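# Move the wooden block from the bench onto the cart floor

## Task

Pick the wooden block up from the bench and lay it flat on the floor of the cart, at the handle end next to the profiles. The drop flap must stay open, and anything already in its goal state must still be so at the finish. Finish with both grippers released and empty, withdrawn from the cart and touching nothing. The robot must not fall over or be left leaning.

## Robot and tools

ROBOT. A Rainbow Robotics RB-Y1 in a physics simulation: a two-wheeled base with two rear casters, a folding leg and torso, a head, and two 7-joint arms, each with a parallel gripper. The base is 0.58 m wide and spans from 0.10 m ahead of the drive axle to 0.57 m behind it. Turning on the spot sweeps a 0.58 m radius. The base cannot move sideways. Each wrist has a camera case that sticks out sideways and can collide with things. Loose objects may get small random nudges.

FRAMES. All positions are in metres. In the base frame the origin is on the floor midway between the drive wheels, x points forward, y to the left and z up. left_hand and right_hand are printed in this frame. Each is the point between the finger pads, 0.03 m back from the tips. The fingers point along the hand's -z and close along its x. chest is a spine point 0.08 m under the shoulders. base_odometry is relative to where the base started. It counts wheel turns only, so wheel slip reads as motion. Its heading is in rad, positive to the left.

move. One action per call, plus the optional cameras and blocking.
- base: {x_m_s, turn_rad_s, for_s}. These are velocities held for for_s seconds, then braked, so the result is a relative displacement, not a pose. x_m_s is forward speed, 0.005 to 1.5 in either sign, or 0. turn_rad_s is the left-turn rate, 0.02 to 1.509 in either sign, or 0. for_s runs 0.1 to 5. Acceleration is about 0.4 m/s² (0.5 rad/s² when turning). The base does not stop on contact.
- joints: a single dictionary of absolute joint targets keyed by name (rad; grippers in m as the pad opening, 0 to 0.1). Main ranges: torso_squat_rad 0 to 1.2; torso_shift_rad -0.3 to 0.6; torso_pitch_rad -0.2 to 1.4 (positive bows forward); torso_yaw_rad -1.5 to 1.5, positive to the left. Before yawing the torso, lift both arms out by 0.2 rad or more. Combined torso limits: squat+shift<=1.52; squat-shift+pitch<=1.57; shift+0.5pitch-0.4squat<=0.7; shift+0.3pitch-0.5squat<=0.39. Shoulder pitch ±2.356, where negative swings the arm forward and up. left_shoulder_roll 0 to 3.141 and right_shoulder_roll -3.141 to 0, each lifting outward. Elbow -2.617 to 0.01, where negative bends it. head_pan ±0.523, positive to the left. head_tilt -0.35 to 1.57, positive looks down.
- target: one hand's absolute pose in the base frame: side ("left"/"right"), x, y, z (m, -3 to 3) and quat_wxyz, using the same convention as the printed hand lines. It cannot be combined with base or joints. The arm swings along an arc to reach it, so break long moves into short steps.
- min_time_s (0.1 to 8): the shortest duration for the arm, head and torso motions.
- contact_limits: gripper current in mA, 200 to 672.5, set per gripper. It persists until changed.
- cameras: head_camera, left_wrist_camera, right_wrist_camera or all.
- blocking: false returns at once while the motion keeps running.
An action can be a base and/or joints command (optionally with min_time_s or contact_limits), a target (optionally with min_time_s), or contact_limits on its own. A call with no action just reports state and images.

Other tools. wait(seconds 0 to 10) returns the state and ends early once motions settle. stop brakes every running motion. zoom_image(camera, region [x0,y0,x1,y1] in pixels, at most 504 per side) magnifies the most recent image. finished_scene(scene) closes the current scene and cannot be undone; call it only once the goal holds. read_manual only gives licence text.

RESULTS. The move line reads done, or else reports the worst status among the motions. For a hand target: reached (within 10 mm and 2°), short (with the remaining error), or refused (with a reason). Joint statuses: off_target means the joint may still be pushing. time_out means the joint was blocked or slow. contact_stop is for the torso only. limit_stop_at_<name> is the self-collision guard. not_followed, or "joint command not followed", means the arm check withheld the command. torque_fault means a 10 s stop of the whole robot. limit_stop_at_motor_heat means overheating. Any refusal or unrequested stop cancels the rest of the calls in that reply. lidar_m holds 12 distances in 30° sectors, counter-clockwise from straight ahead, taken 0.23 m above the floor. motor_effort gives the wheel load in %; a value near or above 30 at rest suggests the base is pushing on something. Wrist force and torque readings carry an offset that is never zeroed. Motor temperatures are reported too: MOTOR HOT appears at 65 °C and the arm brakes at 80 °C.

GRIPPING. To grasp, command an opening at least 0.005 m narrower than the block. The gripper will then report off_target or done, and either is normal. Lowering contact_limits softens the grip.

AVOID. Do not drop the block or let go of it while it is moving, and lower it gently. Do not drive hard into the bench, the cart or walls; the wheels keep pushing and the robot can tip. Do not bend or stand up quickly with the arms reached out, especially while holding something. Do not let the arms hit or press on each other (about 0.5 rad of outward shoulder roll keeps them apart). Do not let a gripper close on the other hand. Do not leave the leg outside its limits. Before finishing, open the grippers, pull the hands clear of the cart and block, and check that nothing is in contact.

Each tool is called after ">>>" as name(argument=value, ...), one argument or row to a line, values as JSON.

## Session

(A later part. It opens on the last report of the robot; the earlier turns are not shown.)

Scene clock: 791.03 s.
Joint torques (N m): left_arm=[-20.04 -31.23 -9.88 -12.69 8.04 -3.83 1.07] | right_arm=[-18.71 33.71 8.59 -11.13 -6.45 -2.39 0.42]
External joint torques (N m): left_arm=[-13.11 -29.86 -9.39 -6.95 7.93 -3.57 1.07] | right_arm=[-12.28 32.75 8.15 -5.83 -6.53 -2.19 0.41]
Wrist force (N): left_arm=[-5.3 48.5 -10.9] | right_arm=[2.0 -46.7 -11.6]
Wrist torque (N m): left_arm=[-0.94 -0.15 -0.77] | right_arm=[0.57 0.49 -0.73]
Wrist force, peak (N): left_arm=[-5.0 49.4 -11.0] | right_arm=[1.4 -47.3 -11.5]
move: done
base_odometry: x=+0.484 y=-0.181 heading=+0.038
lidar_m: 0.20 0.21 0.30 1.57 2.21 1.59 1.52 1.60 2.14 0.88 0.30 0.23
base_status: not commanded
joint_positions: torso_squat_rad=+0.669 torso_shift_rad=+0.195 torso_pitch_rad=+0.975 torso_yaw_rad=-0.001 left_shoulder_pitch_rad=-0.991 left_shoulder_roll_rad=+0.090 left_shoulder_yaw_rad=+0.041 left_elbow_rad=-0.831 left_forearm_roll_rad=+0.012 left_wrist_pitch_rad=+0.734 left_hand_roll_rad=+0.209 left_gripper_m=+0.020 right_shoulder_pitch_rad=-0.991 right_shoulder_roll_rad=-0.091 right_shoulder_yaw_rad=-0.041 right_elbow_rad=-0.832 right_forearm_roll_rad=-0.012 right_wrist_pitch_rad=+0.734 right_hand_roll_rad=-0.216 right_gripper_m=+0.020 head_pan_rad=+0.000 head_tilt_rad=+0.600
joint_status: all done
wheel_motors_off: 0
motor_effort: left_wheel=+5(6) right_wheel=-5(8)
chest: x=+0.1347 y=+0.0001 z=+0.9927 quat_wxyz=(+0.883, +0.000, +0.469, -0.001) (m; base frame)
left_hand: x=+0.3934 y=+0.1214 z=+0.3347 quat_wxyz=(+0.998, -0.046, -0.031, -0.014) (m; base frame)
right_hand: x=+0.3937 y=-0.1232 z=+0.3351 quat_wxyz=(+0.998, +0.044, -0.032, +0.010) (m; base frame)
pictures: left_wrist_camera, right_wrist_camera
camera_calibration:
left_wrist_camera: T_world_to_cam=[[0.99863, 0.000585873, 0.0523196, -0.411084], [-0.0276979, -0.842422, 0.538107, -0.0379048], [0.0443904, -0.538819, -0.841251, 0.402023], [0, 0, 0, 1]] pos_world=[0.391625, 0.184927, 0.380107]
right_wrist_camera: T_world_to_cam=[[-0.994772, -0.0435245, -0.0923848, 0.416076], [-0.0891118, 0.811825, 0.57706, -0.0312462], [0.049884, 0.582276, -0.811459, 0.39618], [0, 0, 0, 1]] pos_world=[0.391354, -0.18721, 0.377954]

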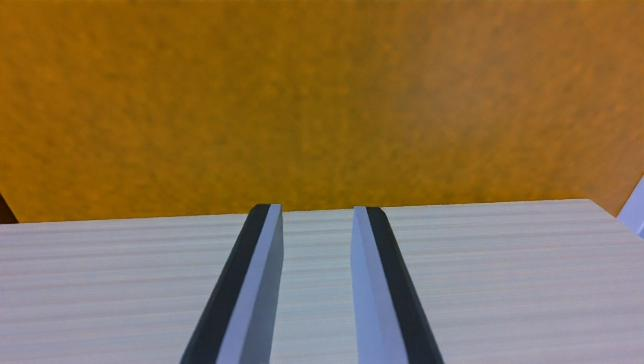

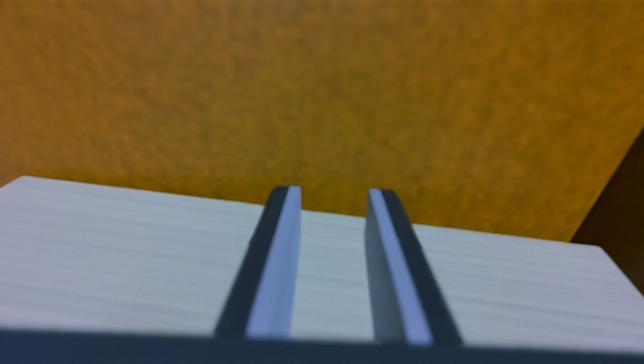

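>>> move(
  joints={"torso_squat_rad": 0.682},
  min_time_s=1.5,
)

>>> move(
  joints={"torso_squat_rad": 0.694},
  min_time_s=1.5,
  cameras=["head_camera"],
)

Scene clock: 793.80 s.
Joint torques (N m): left_arm=[-20 -31.49 -10.11 -12.6 8.05 -3.91 1.14] | right_arm=[-19.09 33.71 8.43 -11.16 -6.41 -2.3 0.51]
External joint torques (N m): left_arm=[-13.07 -30.12 -9.61 -6.86 7.94 -3.65 1.14] | right_arm=[-12.66 32.75 7.99 -5.86 -6.49 -2.1 0.5]
Wrist force (N): left_arm=[-6.2 48.2 -7.5] | right_arm=[2.4 -47.3 -11.2]
Wrist torque (N m): left_arm=[-1.06 -0.11 -0.76] | right_arm=[0.57 0.28 -0.73]
Wrist force, peak (N): left_arm=[-5.9 49.1 -11.3] | right_arm=[1.6 -47.9 -11.4]
move: done
base_odometry: x=+0.484 y=-0.181 heading=+0.038
lidar_m: 0.20 0.22 0.30 1.58 2.20 1.59 1.51 1.58 2.14 0.86 0.32 0.22
base_status: not commanded
joint_positions: torso_squat_rad=+0.682 torso_shift_rad=+0.195 torso_pitch_rad=+0.975 torso_yaw_rad=-0.001 left_shoulder_pitch_rad=-0.991 left_shoulder_roll_rad=+0.090 left_shoulder_yaw_rad=+0.041 left_elbow_rad=-0.831 left_forearm_roll_rad=+0.012 left_wrist_pitch_rad=+0.734 left_hand_roll_rad=+0.209 left_gripper_m=+0.020 right_shoulder_pitch_rad=-0.991 right_shoulder_roll_rad=-0.091 right_shoulder_yaw_rad=-0.041 right_elbow_rad=-0.832 right_forearm_roll_rad=-0.012 right_wrist_pitch_rad=+0.734 right_hand_roll_rad=-0.216 right_gripper_m=+0.020 head_pan_rad=+0.000 head_tilt_rad=+0.600
joint_status: all done
wheel_motors_off: 0
motor_effort: left_wheel=+5(6) right_wheel=-5(8)
chest: x=+0.1336 y=+0.0001 z=+0.9872 quat_wxyz=(+0.883, +0.000, +0.469, -0.001) (m; base frame)
left_hand: x=+0.3924 y=+0.1214 z=+0.3292 quat_wxyz=(+0.998, -0.046, -0.031, -0.014) (m; base frame)
right_hand: x=+0.3927 y=-0.1232 z=+0.3296 quat_wxyz=(+0.998, +0.044, -0.032, +0.010) (m; base frame)
pictures: none

Scene clock: 795.60 s.
Joint torques (N m): left_arm=[-19.81 -31.68 -9.55 -11.51 7.97 -4.51 1.09] | right_arm=[-19.18 33.42 8.22 -9.2 -6.4 -3.07 0.55]
External joint torques (N m): left_arm=[-12.83 -30.33 -9.06 -5.75 7.86 -4.25 1.1] | right_arm=[-12.7 32.48 7.79 -3.88 -6.49 -2.87 0.55]
Wrist force (N): left_arm=[-8.4 51.6 16.1] | right_arm=[-7.0 -49.2 21.3]
Wrist torque (N m): left_arm=[-1.41 0.29 -0.88] | right_arm=[1.17 -0.51 -0.67]
Wrist force, peak (N): left_arm=[-8.1 51.8 16.7] | right_arm=[-6.7 -49.5 22.5]
move: done
base_odometry: x=+0.484 y=-0.181 heading=+0.038
lidar_m: 0.20 0.22 0.30 1.57 2.20 1.57 1.51 1.59 2.15 0.88 0.32 0.23
base_status: not commanded
joint_positions: torso_squat_rad=+0.694 torso_shift_rad=+0.194 torso_pitch_rad=+0.974 torso_yaw_rad=-0.001 left_shoulder_pitch_rad=-0.991 left_shoulder_roll_rad=+0.090 left_shoulder_yaw_rad=+0.041 left_elbow_rad=-0.832 left_forearm_roll_rad=+0.012 left_wrist_pitch_rad=+0.734 left_hand_roll_rad=+0.209 left_gripper_m=+0.020 right_shoulder_pitch_rad=-0.991 right_shoulder_roll_rad=-0.091 right_shoulder_yaw_rad=-0.041 right_elbow_rad=-0.832 right_forearm_roll_rad=-0.012 right_wrist_pitch_rad=+0.734 right_hand_roll_rad=-0.216 right_gripper_m=+0.020 head_pan_rad=+0.000 head_tilt_rad=+0.600
joint_status: all done
wheel_motors_off: 0
motor_effort: left_wheel=+5(6) right_wheel=-6(7)
chest: x=+0.1318 y=+0.0001 z=+0.9824 quat_wxyz=(+0.884, +0.000, +0.468, -0.001) (m; base frame)
left_hand: x=+0.3919 y=+0.1214 z=+0.3249 quat_wxyz=(+0.998, -0.046, -0.032, -0.014) (m; base frame)
right_hand: x=+0.3922 y=-0.1231 z=+0.3253 quat_wxyz=(+0.998, +0.044, -0.033, +0.010) (m; base frame)
pictures: head_camera
camera_calibration:
head_camera: T_world_to_cam=[[-0.0255993, -0.999508, -0.0181218, 0.0266454], [-0.998193, 0.0265429, -0.0539006, 0.418787], [0.0543551, 0.0167092, -0.998382, 1.00322], [0, 0, 0, 1]] pos_world=[0.364183, -0.00124659, 1.02465]

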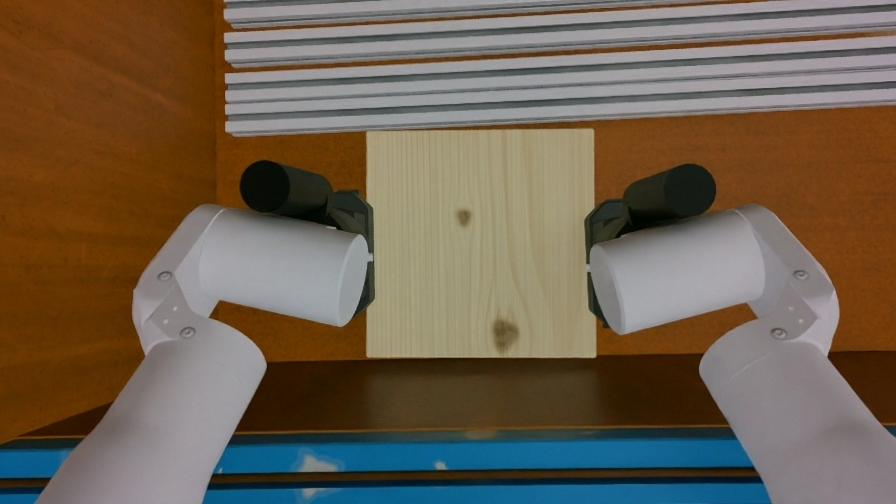

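>>> move(
  cameras=["left_wrist_camera", "right_wrist_camera"],
)

>>> zoom_image(
  camera="left_wrist_camera",
  region=[300, 120, 644, 364],
)

>>> zoom_image(
  camera="right_wrist_camera",
  region=[0, 120, 344, 364],
)

Scene clock: 796.97 s.
Joint torques (N m): left_arm=[-19.7 -31.76 -9.68 -11.56 8.02 -4.47 1.08] | right_arm=[-19.23 33.59 8.42 -9.36 -6.37 -3.04 0.34]
External joint torques (N m): left_arm=[-12.71 -30.4 -9.19 -5.81 7.92 -4.21 1.08] | right_arm=[-12.75 32.64 7.98 -4.05 -6.46 -2.84 0.34]
Motor temperatures (°C): left_arm=[32 30 32 37 38 33 37] | right_arm=[35 33 32 32 39 37 34]
Wrist force (N): left_arm=[-8.0 51.8 16.7] | right_arm=[-6.6 -49.0 21.1]
Wrist torque (N m): left_arm=[-1.43 0.28 -0.87] | right_arm=[1.11 -0.44 -0.67]
Wrist force, peak (N): left_arm=[-8.5 52.4 16.6] | right_arm=[-6.1 -49.8 22.3]
base_odometry: x=+0.484 y=-0.181 heading=+0.038
lidar_m: 0.21 0.21 0.32 1.58 2.22 1.58 1.51 1.59 2.14 0.87 0.31 0.21
base_status: not commanded
joint_positions: torso_squat_rad=+0.694 torso_shift_rad=+0.194 torso_pitch_rad=+0.974 torso_yaw_rad=-0.001 left_shoulder_pitch_rad=-0.991 left_shoulder_roll_rad=+0.090 left_shoulder_yaw_rad=+0.041 left_elbow_rad=-0.832 left_forearm_roll_rad=+0.012 left_wrist_pitch_rad=+0.734 left_hand_roll_rad=+0.209 left_gripper_m=+0.020 right_shoulder_pitch_rad=-0.991 right_shoulder_roll_rad=-0.091 right_shoulder_yaw_rad=-0.041 right_elbow_rad=-0.832 right_forearm_roll_rad=-0.012 right_wrist_pitch_rad=+0.734 right_hand_roll_rad=-0.216 right_gripper_m=+0.020 head_pan_rad=+0.000 head_tilt_rad=+0.600
joint_status: all done
wheel_motors_off: 0
motor_effort: left_wheel=+5(6) right_wheel=-6(7)
chest: x=+0.1318 y=+0.0001 z=+0.9824 quat_wxyz=(+0.884, +0.000, +0.468, -0.001) (m; base frame)
left_hand: x=+0.3919 y=+0.1214 z=+0.3249 quat_wxyz=(+0.998, -0.046, -0.032, -0.014) (m; base frame)
right_hand: x=+0.3922 y=-0.1231 z=+0.3253 quat_wxyz=(+0.998, +0.044, -0.033, +0.010) (m; base frame)
pictures: left_wrist_camera, right_wrist_camera
camera_calibration:
left_wrist_camera: T_world_to_cam=[[0.998522, 0.000594997, 0.0543461, -0.409585], [-0.0287824, -0.84242, 0.538052, -0.0322347], [0.0461024, -0.538821, -0.841158, 0.393151], [0, 0, 0, 1]] pos_world=[0.389926, 0.184927, 0.370305]
right_wrist_camera: T_world_to_cam=[[-0.994576, -0.0435252, -0.0944665, 0.414179], [-0.0903222, 0.811799, 0.57691, -0.0252159], [0.0515777, 0.582313, -0.811327, 0.387605], [0, 0, 0, 1]] pos_world=[0.389663, -0.18721, 0.368147]

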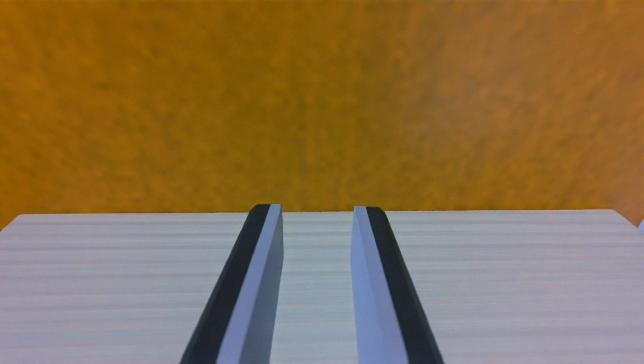

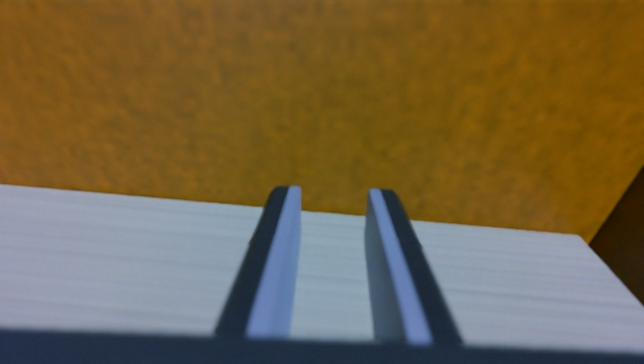

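Scaled by 1.465 from the camera's 644x364 image, which has a finer 1265x715 frame.

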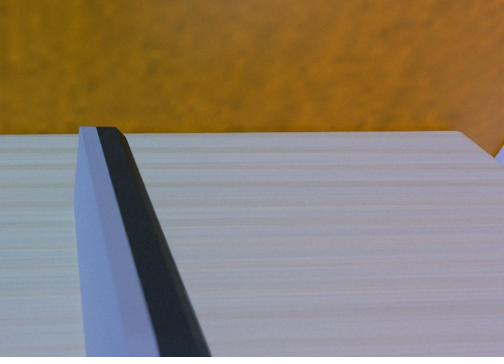

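Scaled by 1.465 from the camera's 644x364 image, which has a finer 1265x715 frame.

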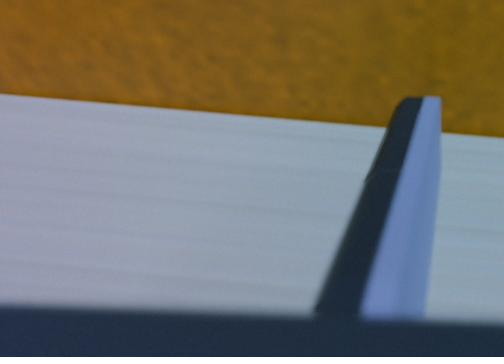

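>>> move(
  joints={"torso_squat_rad": 0.69},
  min_time_s=0.8,
)

>>> move(
  joints={"left_shoulder_roll_rad": 0.14, "right_shoulder_roll_rad": -0.14},
  min_time_s=1.5,
  cameras=["all"],
)

Scene clock: 800.13 s.
Joint torques (N m): left_arm=[-19.65 -31.55 -9.95 -11.66 7.9 -3.93 1.12] | right_arm=[-18.68 33.83 8.56 -9.31 -6.4 -2.38 0.44]
External joint torques (N m): left_arm=[-12.71 -30.18 -9.45 -5.92 7.8 -3.67 1.12] | right_arm=[-12.24 32.87 8.12 -4.01 -6.49 -2.18 0.43]
Wrist force (N): left_arm=[-4.8 48.3 -10.9] | right_arm=[0.9 -47.7 -6.1]
Wrist torque (N m): left_arm=[-0.90 -0.16 -0.79] | right_arm=[0.70 0.11 -0.75]
Wrist force, peak (N): left_arm=[-8.7 52.6 16.0] | right_arm=[-6.3 -49.7 22.2]
move: done
base_odometry: x=+0.484 y=-0.181 heading=+0.038
lidar_m: 0.20 0.22 0.31 1.58 2.22 1.57 1.51 1.59 2.15 0.88 0.32 0.22
base_status: not commanded
joint_positions: torso_squat_rad=+0.690 torso_shift_rad=+0.195 torso_pitch_rad=+0.975 torso_yaw_rad=-0.001 left_shoulder_pitch_rad=-0.991 left_shoulder_roll_rad=+0.090 left_shoulder_yaw_rad=+0.041 left_elbow_rad=-0.832 left_forearm_roll_rad=+0.012 left_wrist_pitch_rad=+0.734 left_hand_roll_rad=+0.209 left_gripper_m=+0.020 right_shoulder_pitch_rad=-0.991 right_shoulder_roll_rad=-0.091 right_shoulder_yaw_rad=-0.041 right_elbow_rad=-0.832 right_forearm_roll_rad=-0.012 right_wrist_pitch_rad=+0.734 right_hand_roll_rad=-0.216 right_gripper_m=+0.020 head_pan_rad=+0.000 head_tilt_rad=+0.600
joint_status: all done
wheel_motors_off: 0
motor_effort: left_wheel=+5(7) right_wheel=-5(7)
chest: x=+0.1329 y=+0.0001 z=+0.9836 quat_wxyz=(+0.883, +0.000, +0.469, -0.001) (m; base frame)
left_hand: x=+0.3918 y=+0.1214 z=+0.3257 quat_wxyz=(+0.998, -0.046, -0.031, -0.014) (m; base frame)
right_hand: x=+0.3921 y=-0.1231 z=+0.3261 quat_wxyz=(+0.998, +0.044, -0.032, +0.010) (m; base frame)
pictures: none

Scene clock: 801.93 s.
Joint torques (N m): left_arm=[-6.96 -0.4 -0.98 -6.77 0.45 -0.79 0.24] | right_arm=[-8.53 -1.17 1.42 -6.42 -0.28 -0.3 0.28]
External joint torques (N m): left_arm=[0.08 -0.35 -0.86 -0.96 0.4 -0.51 0.24] | right_arm=[-2.01 -0.85 1.32 -1.06 -0.42 -0.09 0.27]
Wrist force (N): left_arm=[-0.6 -0.2 -7.3] | right_arm=[1.1 2.0 -4.4]
Wrist torque (N m): left_arm=[-0.12 0.08 0.08] | right_arm=[-0.24 0.23 0.03]
Wrist force, peak (N): left_arm=[-5.1 49.2 -10.0] | right_arm=[0.6 -47.6 -6.4]
move: done
base_odometry: x=+0.484 y=-0.181 heading=+0.038
lidar_m: 0.20 0.22 0.31 1.57 2.20 1.59 1.51 1.58 2.16 0.86 0.32 0.20
base_status: not commanded
joint_positions: torso_squat_rad=+0.690 torso_shift_rad=+0.195 torso_pitch_rad=+0.975 torso_yaw_rad=-0.001 left_shoulder_pitch_rad=-0.994 left_shoulder_roll_rad=+0.140 left_shoulder_yaw_rad=+0.039 left_elbow_rad=-0.833 left_forearm_roll_rad=+0.014 left_wrist_pitch_rad=+0.733 left_hand_roll_rad=+0.209 left_gripper_m=+0.020 right_shoulder_pitch_rad=-0.993 right_shoulder_roll_rad=-0.140 right_shoulder_yaw_rad=-0.039 right_elbow_rad=-0.833 right_forearm_roll_rad=-0.014 right_wrist_pitch_rad=+0.733 right_hand_roll_rad=-0.216 right_gripper_m=+0.020 head_pan_rad=+0.000 head_tilt_rad=+0.600
joint_status: all done
wheel_motors_off: 0
motor_effort: left_wheel=+6(7) right_wheel=-4(7)
chest: x=+0.1328 y=+0.0001 z=+0.9837 quat_wxyz=(+0.883, +0.000, +0.469, -0.001) (m; base frame)
left_hand: x=+0.4044 y=+0.1529 z=+0.3257 quat_wxyz=(+0.999, -0.023, -0.041, -0.016) (m; base frame)
right_hand: x=+0.4039 y=-0.1544 z=+0.3260 quat_wxyz=(+0.999, +0.022, -0.040, +0.012) (m; base frame)
pictures: head_camera, left_wrist_camera, right_wrist_camera
camera_calibration:
head_camera: T_world_to_cam=[[-0.0256271, -0.999508, -0.0180878, 0.0266646], [-0.998268, 0.0265454, -0.0525032, 0.418437], [0.0529575, 0.016711, -0.998457, 1.00476], [0, 0, 0, 1]] pos_world=[0.365186, -0.00124659, 1.02566]
left_wrist_camera: T_world_to_cam=[[0.99742, -0.00385141, 0.0716841, -0.426671], [-0.0392366, -0.865458, 0.499443, 0.0145702], [0.0601161, -0.500967, -0.863376, 0.405994], [0, 0, 0, 1]] pos_world=[0.401735, 0.214356, 0.373834]
right_wrist_camera: T_world_to_cam=[[-0.992878, -0.0496939, -0.10828, 0.427453], [-0.100624, 0.836391, 0.538818, 0.0212356], [0.0637888, 0.545876, -0.835434, 0.403017], [0, 0, 0, 1]] pos_world=[0.400837, -0.216517, 0.371537]

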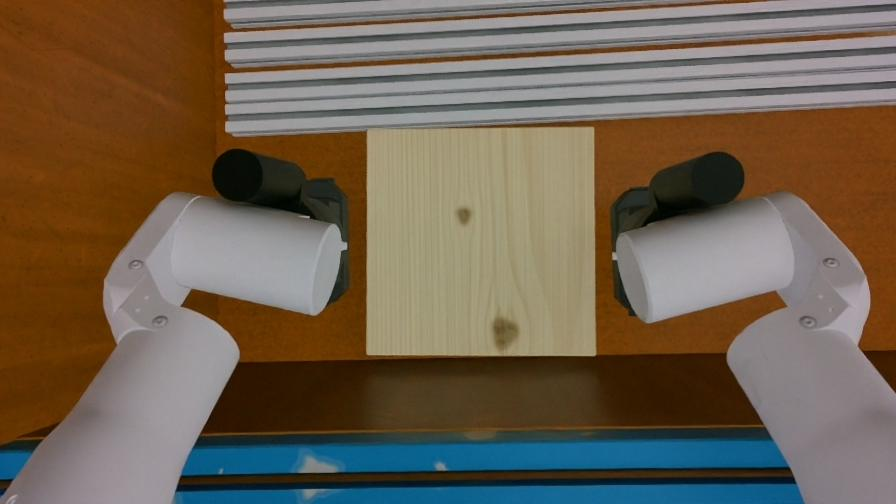

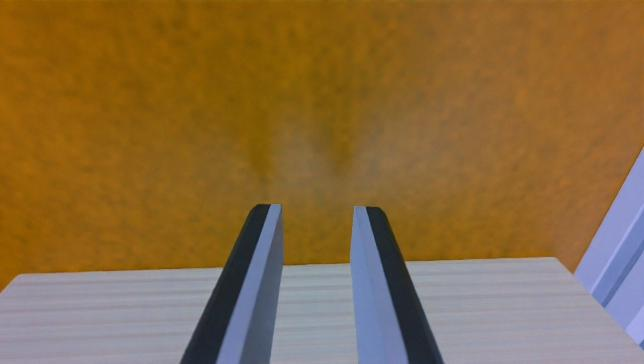

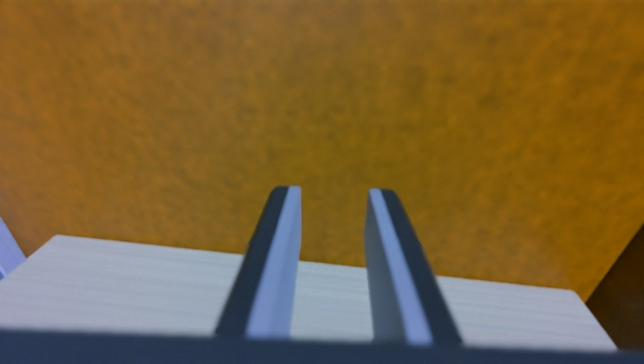

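>>> move(
  joints={"torso_squat_rad":0.62,"torso_shift_rad":0.2,"torso_pitch_rad":0.9,"left_shoulder_pitch_rad":-0.718,"left_shoulder_roll_rad":0.10,"left_shoulder_yaw_rad":-0.008,"left_elbow_rad":-1.372,"left_forearm_roll_rad":-0.009,"left_wrist_pitch_rad":1.105,"left_hand_roll_rad":0.191,"right_shoulder_pitch_rad":-0.718,"right_shoulder_roll_rad":-0.10,"right_shoulder_yaw_rad":0.008,"right_elbow_rad":-1.372,"right_forearm_roll_rad":0.009,"right_wrist_pitch_rad":1.105,"right_hand_roll_rad":-0.191},
  min_time_s=3,
)

>>> move(
  joints={"torso_squat_rad":0.53,"torso_shift_rad":0.15,"torso_pitch_rad":0.7,"left_shoulder_pitch_rad":-0.707,"left_shoulder_roll_rad":0.09,"left_shoulder_yaw_rad":0.001,"left_elbow_rad":-1.401,"left_forearm_roll_rad":0.025,"left_wrist_pitch_rad":1.319,"left_hand_roll_rad":0.184,"right_shoulder_pitch_rad":-0.707,"right_shoulder_roll_rad":-0.09,"right_shoulder_yaw_rad":-0.001,"right_elbow_rad":-1.401,"right_forearm_roll_rad":-0.025,"right_wrist_pitch_rad":1.319,"right_hand_roll_rad":-0.184},
  min_time_s=2.5,
)

>>> move(
  joints={"torso_squat_rad":0.43,"torso_shift_rad":0.1,"torso_pitch_rad":0.5,"left_shoulder_pitch_rad":-0.802,"left_shoulder_roll_rad":0.09,"left_shoulder_yaw_rad":0.042,"left_elbow_rad":-1.3,"left_forearm_roll_rad":0.072,"left_wrist_pitch_rad":1.509,"left_hand_roll_rad":0.187,"right_shoulder_pitch_rad":-0.802,"right_shoulder_roll_rad":-0.09,"right_shoulder_yaw_rad":-0.042,"right_elbow_rad":-1.3,"right_forearm_roll_rad":-0.072,"right_wrist_pitch_rad":1.509,"right_hand_roll_rad":-0.187},
  min_time_s=2.5,
)

>>> move(
  joints={"torso_squat_rad":0.35,"torso_shift_rad":0.05,"torso_pitch_rad":0.4,"left_shoulder_pitch_rad":-0.875,"left_shoulder_roll_rad":0.124,"left_shoulder_yaw_rad":0.164,"left_elbow_rad":-1.438,"left_forearm_roll_rad":0.177,"left_wrist_pitch_rad":1.866,"left_hand_roll_rad":0.143,"right_shoulder_pitch_rad":-0.875,"right_shoulder_roll_rad":-0.124,"right_shoulder_yaw_rad":-0.164,"right_elbow_rad":-1.438,"right_forearm_roll_rad":-0.177,"right_wrist_pitch_rad":1.866,"right_hand_roll_rad":-0.143,"head_tilt_rad":0.9},
  min_time_s=2.5,
  cameras=["head_camera"],
)

>>> move(
  base={"x_m_s":-0.25,"for_s":2.4},
  cameras=["head_camera"],
)

Scene clock: 827.00 s.
Joint torques (N m): left_arm=[-3.98 -2.12 -0.91 -8.69 -0.29 -0.24 -0.28] | right_arm=[-3.07 2.16 1.37 -8.62 0.4 0.14 0.35]
External joint torques (N m): left_arm=[1.43 -1.49 -0.6 -0.94 -0.35 -0.02 -0.27] | right_arm=[1.76 1.91 1.16 -1.43 0.22 0.3 0.34]
Wrist force (N): left_arm=[-0.7 0.2 -7.1] | right_arm=[1.6 2.0 -4.4]
Wrist torque (N m): left_arm=[-0.15 0.00 0.16] | right_arm=[-0.23 0.29 -0.08]
Wrist force, peak (N): left_arm=[-0.3 -0.1 -8.6] | right_arm=[1.3 2.2 -5.0]
move: done
base_odometry: x=+0.484 y=-0.181 heading=+0.038
lidar_m: 0.20 0.23 0.30 1.58 2.21 1.58 1.51 1.58 2.15 0.86 0.32 0.22
base_status: not commanded
joint_positions: torso_squat_rad=+0.620 torso_shift_rad=+0.200 torso_pitch_rad=+0.900 torso_yaw_rad=-0.001 left_shoulder_pitch_rad=-0.718 left_shoulder_roll_rad=+0.100 left_shoulder_yaw_rad=-0.008 left_elbow_rad=-1.372 left_forearm_roll_rad=-0.009 left_wrist_pitch_rad=+1.105 left_hand_roll_rad=+0.191 left_gripper_m=+0.020 right_shoulder_pitch_rad=-0.718 right_shoulder_roll_rad=-0.100 right_shoulder_yaw_rad=+0.008 right_elbow_rad=-1.372 right_forearm_roll_rad=+0.009 right_wrist_pitch_rad=+1.105 right_hand_roll_rad=-0.191 right_gripper_m=+0.020 head_pan_rad=+0.000 head_tilt_rad=+0.600
joint_status: all done
wheel_motors_off: 0
motor_effort: left_wheel=+6(7) right_wheel=-5(7)
chest: x=+0.1276 y=+0.0001 z=+1.0312 quat_wxyz=(+0.900, +0.000, +0.435, -0.001) (m; base frame)
left_hand: x=+0.3910 y=+0.1533 z=+0.4448 quat_wxyz=(+0.999, -0.018, -0.027, -0.023) (m; base frame)
right_hand: x=+0.3910 y=-0.1548 z=+0.4451 quat_wxyz=(+0.999, +0.017, -0.027, +0.022) (m; base frame)
pictures: none

Scene clock: 829.80 s.
Joint torques (N m): left_arm=[-7.3 -1.45 1.68 -9.44 0.47 -0.06 -0.35] | right_arm=[-7.09 1.73 -2.43 -9.28 -0.21 0.08 0.25]
External joint torques (N m): left_arm=[2.05 -1.67 1.63 -0.88 0.42 0.16 -0.34] | right_arm=[1.63 2.31 -2.36 -1.31 -0.41 0.24 0.25]
Wrist force (N): left_arm=[-0.1 -0.1 -7.0] | right_arm=[1.9 2.2 -4.5]
Wrist torque (N m): left_arm=[-0.12 0.06 0.19] | right_arm=[-0.27 0.33 -0.10]
Wrist force, peak (N): left_arm=[-0.3 0.0 -8.5] | right_arm=[1.5 2.7 -4.9]
move: done
base_odometry: x=+0.484 y=-0.181 heading=+0.038
lidar_m: 0.20 0.22 0.31 1.57 2.21 1.58 1.52 1.59 2.14 0.87 0.31 0.23
base_status: not commanded
joint_positions: torso_squat_rad=+0.530 torso_shift_rad=+0.150 torso_pitch_rad=+0.700 torso_yaw_rad=-0.001 left_shoulder_pitch_rad=-0.707 left_shoulder_roll_rad=+0.090 left_shoulder_yaw_rad=+0.001 left_elbow_rad=-1.401 left_forearm_roll_rad=+0.025 left_wrist_pitch_rad=+1.319 left_hand_roll_rad=+0.184 left_gripper_m=+0.020 right_shoulder_pitch_rad=-0.707 right_shoulder_roll_rad=-0.090 right_shoulder_yaw_rad=-0.001 right_elbow_rad=-1.401 right_forearm_roll_rad=-0.025 right_wrist_pitch_rad=+1.319 right_hand_roll_rad=-0.184 right_gripper_m=+0.020 head_pan_rad=+0.000 head_tilt_rad=+0.600
joint_status: all done
wheel_motors_off: 0
motor_effort: left_wheel=+6(6) right_wheel=-5(9)
chest: x=+0.0616 y=+0.0001 z=+1.1143 quat_wxyz=(+0.939, +0.000, +0.343, -0.001) (m; base frame)
left_hand: x=+0.3895 y=+0.1544 z=+0.5892 quat_wxyz=(+0.999, -0.015, -0.027, -0.017) (m; base frame)
right_hand: x=+0.3893 y=-0.1557 z=+0.5895 quat_wxyz=(+0.999, +0.014, -0.027, +0.017) (m; base frame)
pictures: none

Scene clock: 832.60 s.
Joint torques (N m): left_arm=[-13.87 -0.21 2.22 -7.87 0.43 -0.04 0.25] | right_arm=[-15.99 0.18 -2.9 -8.57 -0.2 0.22 -0.27]
External joint torques (N m): left_arm=[0.66 -1.88 1.81 1.09 0.36 0.17 0.25] | right_arm=[-2.13 2.16 -2.58 -0.23 -0.39 0.37 -0.27]
Wrist force (N): left_arm=[0.0 0.3 -7.3] | right_arm=[2.0 2.1 -3.9]
Wrist torque (N m): left_arm=[-0.11 0.07 0.05] | right_arm=[-0.26 0.34 0.07]
Wrist force, peak (N): left_arm=[0.2 0.1 -8.9] | right_arm=[1.3 2.3 -5.1]
move: done
base_odometry: x=+0.484 y=-0.181 heading=+0.038
lidar_m: 0.20 0.22 0.30 1.57 2.21 1.58 1.52 1.57 2.13 0.88 0.32 0.22
base_status: not commanded
joint_positions: torso_squat_rad=+0.430 torso_shift_rad=+0.100 torso_pitch_rad=+0.500 torso_yaw_rad=-0.001 left_shoulder_pitch_rad=-0.802 left_shoulder_roll_rad=+0.090 left_shoulder_yaw_rad=+0.042 left_elbow_rad=-1.300 left_forearm_roll_rad=+0.072 left_wrist_pitch_rad=+1.509 left_hand_roll_rad=+0.187 left_gripper_m=+0.020 right_shoulder_pitch_rad=-0.801 right_shoulder_roll_rad=-0.090 right_shoulder_yaw_rad=-0.042 right_elbow_rad=-1.300 right_forearm_roll_rad=-0.072 right_wrist_pitch_rad=+1.509 right_hand_roll_rad=-0.187 right_gripper_m=+0.020 head_pan_rad=+0.000 head_tilt_rad=+0.600
joint_status: all done
wheel_motors_off: 0
motor_effort: left_wheel=+4(6) right_wheel=-7(8)
chest: x=-0.0161 y=+0.0002 z=+1.1851 quat_wxyz=(+0.969, +0.000, +0.247, -0.001) (m; base frame)
left_hand: x=+0.3870 y=+0.1514 z=+0.7347 quat_wxyz=(+0.999, -0.019, -0.025, -0.008) (m; base frame)
right_hand: x=+0.3865 y=-0.1527 z=+0.7347 quat_wxyz=(+1.000, +0.018, -0.025, +0.007) (m; base frame)
pictures: none

Scene clock: 835.40 s.
Joint torques (N m): left_arm=[-15.9 3.32 2.44 -9.62 0.51 -0.1 -0.32] | right_arm=[-19.42 -4.86 -2.58 -9.89 -0.35 0.08 0.29]
External joint torques (N m): left_arm=[1.18 -0.48 1.91 -0.77 0.26 0.04 -0.31] | right_arm=[-3.01 -0.86 -2.2 -1.63 -0.36 0.16 0.29]
Wrist force (N): left_arm=[0.3 0.2 -7.9] | right_arm=[1.7 0.8 -4.7]
Wrist torque (N m): left_arm=[-0.12 0.14 0.18] | right_arm=[-0.15 0.31 -0.08]
Wrist force, peak (N): left_arm=[1.0 0.4 -8.3] | right_arm=[1.4 2.1 -5.2]
move: done
base_odometry: x=+0.484 y=-0.181 heading=+0.038
lidar_m: 0.21 0.22 0.30 1.56 2.21 1.58 1.51 1.59 2.14 0.87 0.30 0.22
base_status: not commanded
joint_positions: torso_squat_rad=+0.350 torso_shift_rad=+0.050 torso_pitch_rad=+0.400 torso_yaw_rad=-0.001 left_shoulder_pitch_rad=-0.875 left_shoulder_roll_rad=+0.124 left_shoulder_yaw_rad=+0.164 left_elbow_rad=-1.438 left_forearm_roll_rad=+0.177 left_wrist_pitch_rad=+1.866 left_hand_roll_rad=+0.143 left_gripper_m=+0.020 right_shoulder_pitch_rad=-0.874 right_shoulder_roll_rad=-0.124 right_shoulder_yaw_rad=-0.164 right_elbow_rad=-1.438 right_forearm_roll_rad=-0.177 right_wrist_pitch_rad=+1.866 right_hand_roll_rad=-0.143 right_gripper_m=+0.020 head_pan_rad=+0.000 head_tilt_rad=+0.900
joint_status: all done
wheel_motors_off: 0
motor_effort: left_wheel=+6(6) right_wheel=-7(9)
chest: x=-0.0746 y=+0.0002 z=+1.2222 quat_wxyz=(+0.980, +0.000, +0.199, -0.001) (m; base frame)
left_hand: x=+0.3553 y=+0.1641 z=+0.8797 quat_wxyz=(+0.998, -0.061, +0.000, -0.001) (m; base frame)
right_hand: x=+0.3547 y=-0.1651 z=+0.8796 quat_wxyz=(+0.998, +0.061, +0.001, +0.000) (m; base frame)
pictures: head_camera
camera_calibration:
head_camera: T_world_to_cam=[[-0.0199408, -0.999495, -0.0247451, 0.0342684], [-0.94646, 0.0268473, -0.321704, 0.523635], [0.322206, 0.0170052, -0.946517, 1.26075], [0, 0, 0, 1]] pos_world=[0.0900621, -0.00124643, 1.36262]

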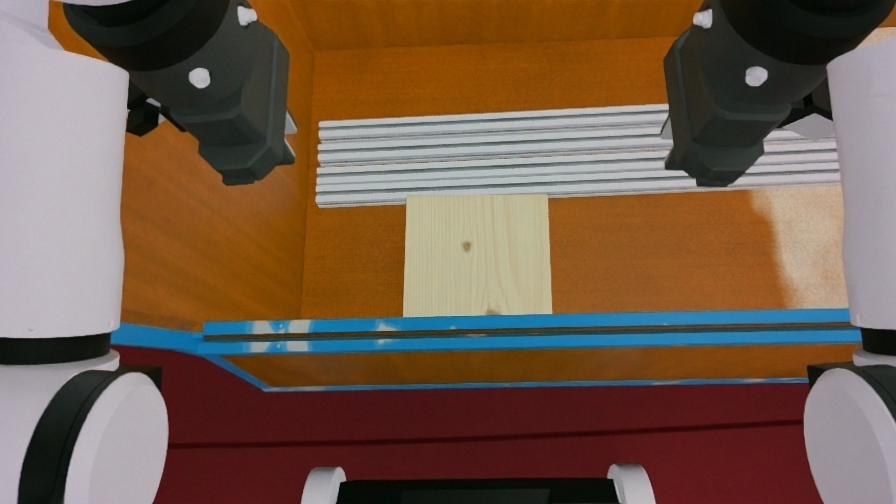

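Scene clock: 838.77 s.
Joint torques (N m): left_arm=[-15.24 3.13 1.92 -9.27 0.51 -0.22 -0.3] | right_arm=[-17.67 -4.52 -2.51 -9.47 -0.27 0.06 0.34]
External joint torques (N m): left_arm=[1.85 -0.69 1.39 -0.42 0.26 -0.08 -0.3] | right_arm=[-1.26 -0.52 -2.14 -1.21 -0.27 0.14 0.34]
Wrist force (N): left_arm=[0.8 0.3 -7.8] | right_arm=[1.7 1.8 -4.5]
Wrist torque (N m): left_arm=[-0.11 0.14 0.21] | right_arm=[-0.28 0.29 -0.06]
Wrist force, peak (N): left_arm=[0.5 0.5 -8.2] | right_arm=[2.5 1.5 -5.1]
move: done
base_odometry: x=-0.115 y=-0.203 heading=+0.036
lidar_m: 0.81 0.85 1.79 3.90 1.33 0.96 0.91 0.96 1.29 3.36 1.17 0.86
base_status: done (sent for 2.4 of 2.4 s)
joint_positions: torso_squat_rad=+0.350 torso_shift_rad=+0.050 torso_pitch_rad=+0.400 torso_yaw_rad=-0.001 left_shoulder_pitch_rad=-0.875 left_shoulder_roll_rad=+0.124 left_shoulder_yaw_rad=+0.164 left_elbow_rad=-1.438 left_forearm_roll_rad=+0.177 left_wrist_pitch_rad=+1.866 left_hand_roll_rad=+0.143 left_gripper_m=+0.020 right_shoulder_pitch_rad=-0.875 right_shoulder_roll_rad=-0.124 right_shoulder_yaw_rad=-0.164 right_elbow_rad=-1.438 right_forearm_roll_rad=-0.177 right_wrist_pitch_rad=+1.866 right_hand_roll_rad=-0.143 right_gripper_m=+0.020 head_pan_rad=+0.000 head_tilt_rad=+0.900
joint_status: not commanded
wheel_motors_off: 0
motor_effort: left_wheel=-17(30) right_wheel=+16(36)
chest: x=-0.0747 y=+0.0001 z=+1.2223 quat_wxyz=(+0.980, +0.000, +0.199, -0.001) (m; base frame)
left_hand: x=+0.3553 y=+0.1641 z=+0.8799 quat_wxyz=(+0.998, -0.061, +0.000, -0.001) (m; base frame)
right_hand: x=+0.3548 y=-0.1651 z=+0.8799 quat_wxyz=(+0.998, +0.061, +0.000, +0.000) (m; base frame)
pictures: head_camera
camera_calibration:
head_camera: T_world_to_cam=[[-0.0199384, -0.999495, -0.0247517, 0.0342751], [-0.946388, 0.0268509, -0.321913, 0.523819], [0.322415, 0.0170063, -0.946446, 1.26066], [0, 0, 0, 1]] pos_world=[0.0899618, -0.00124642, 1.36262]

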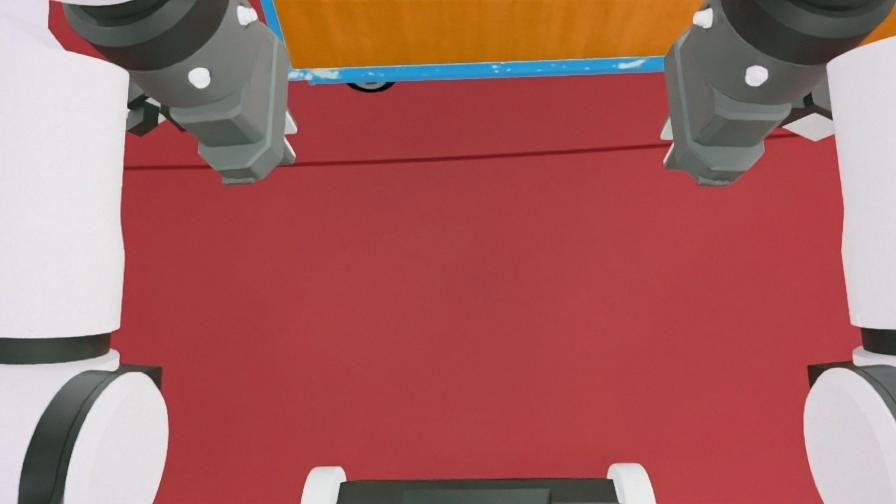

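>>> finished_scene(
  scene=1,
)

The scene is finished: the task was done.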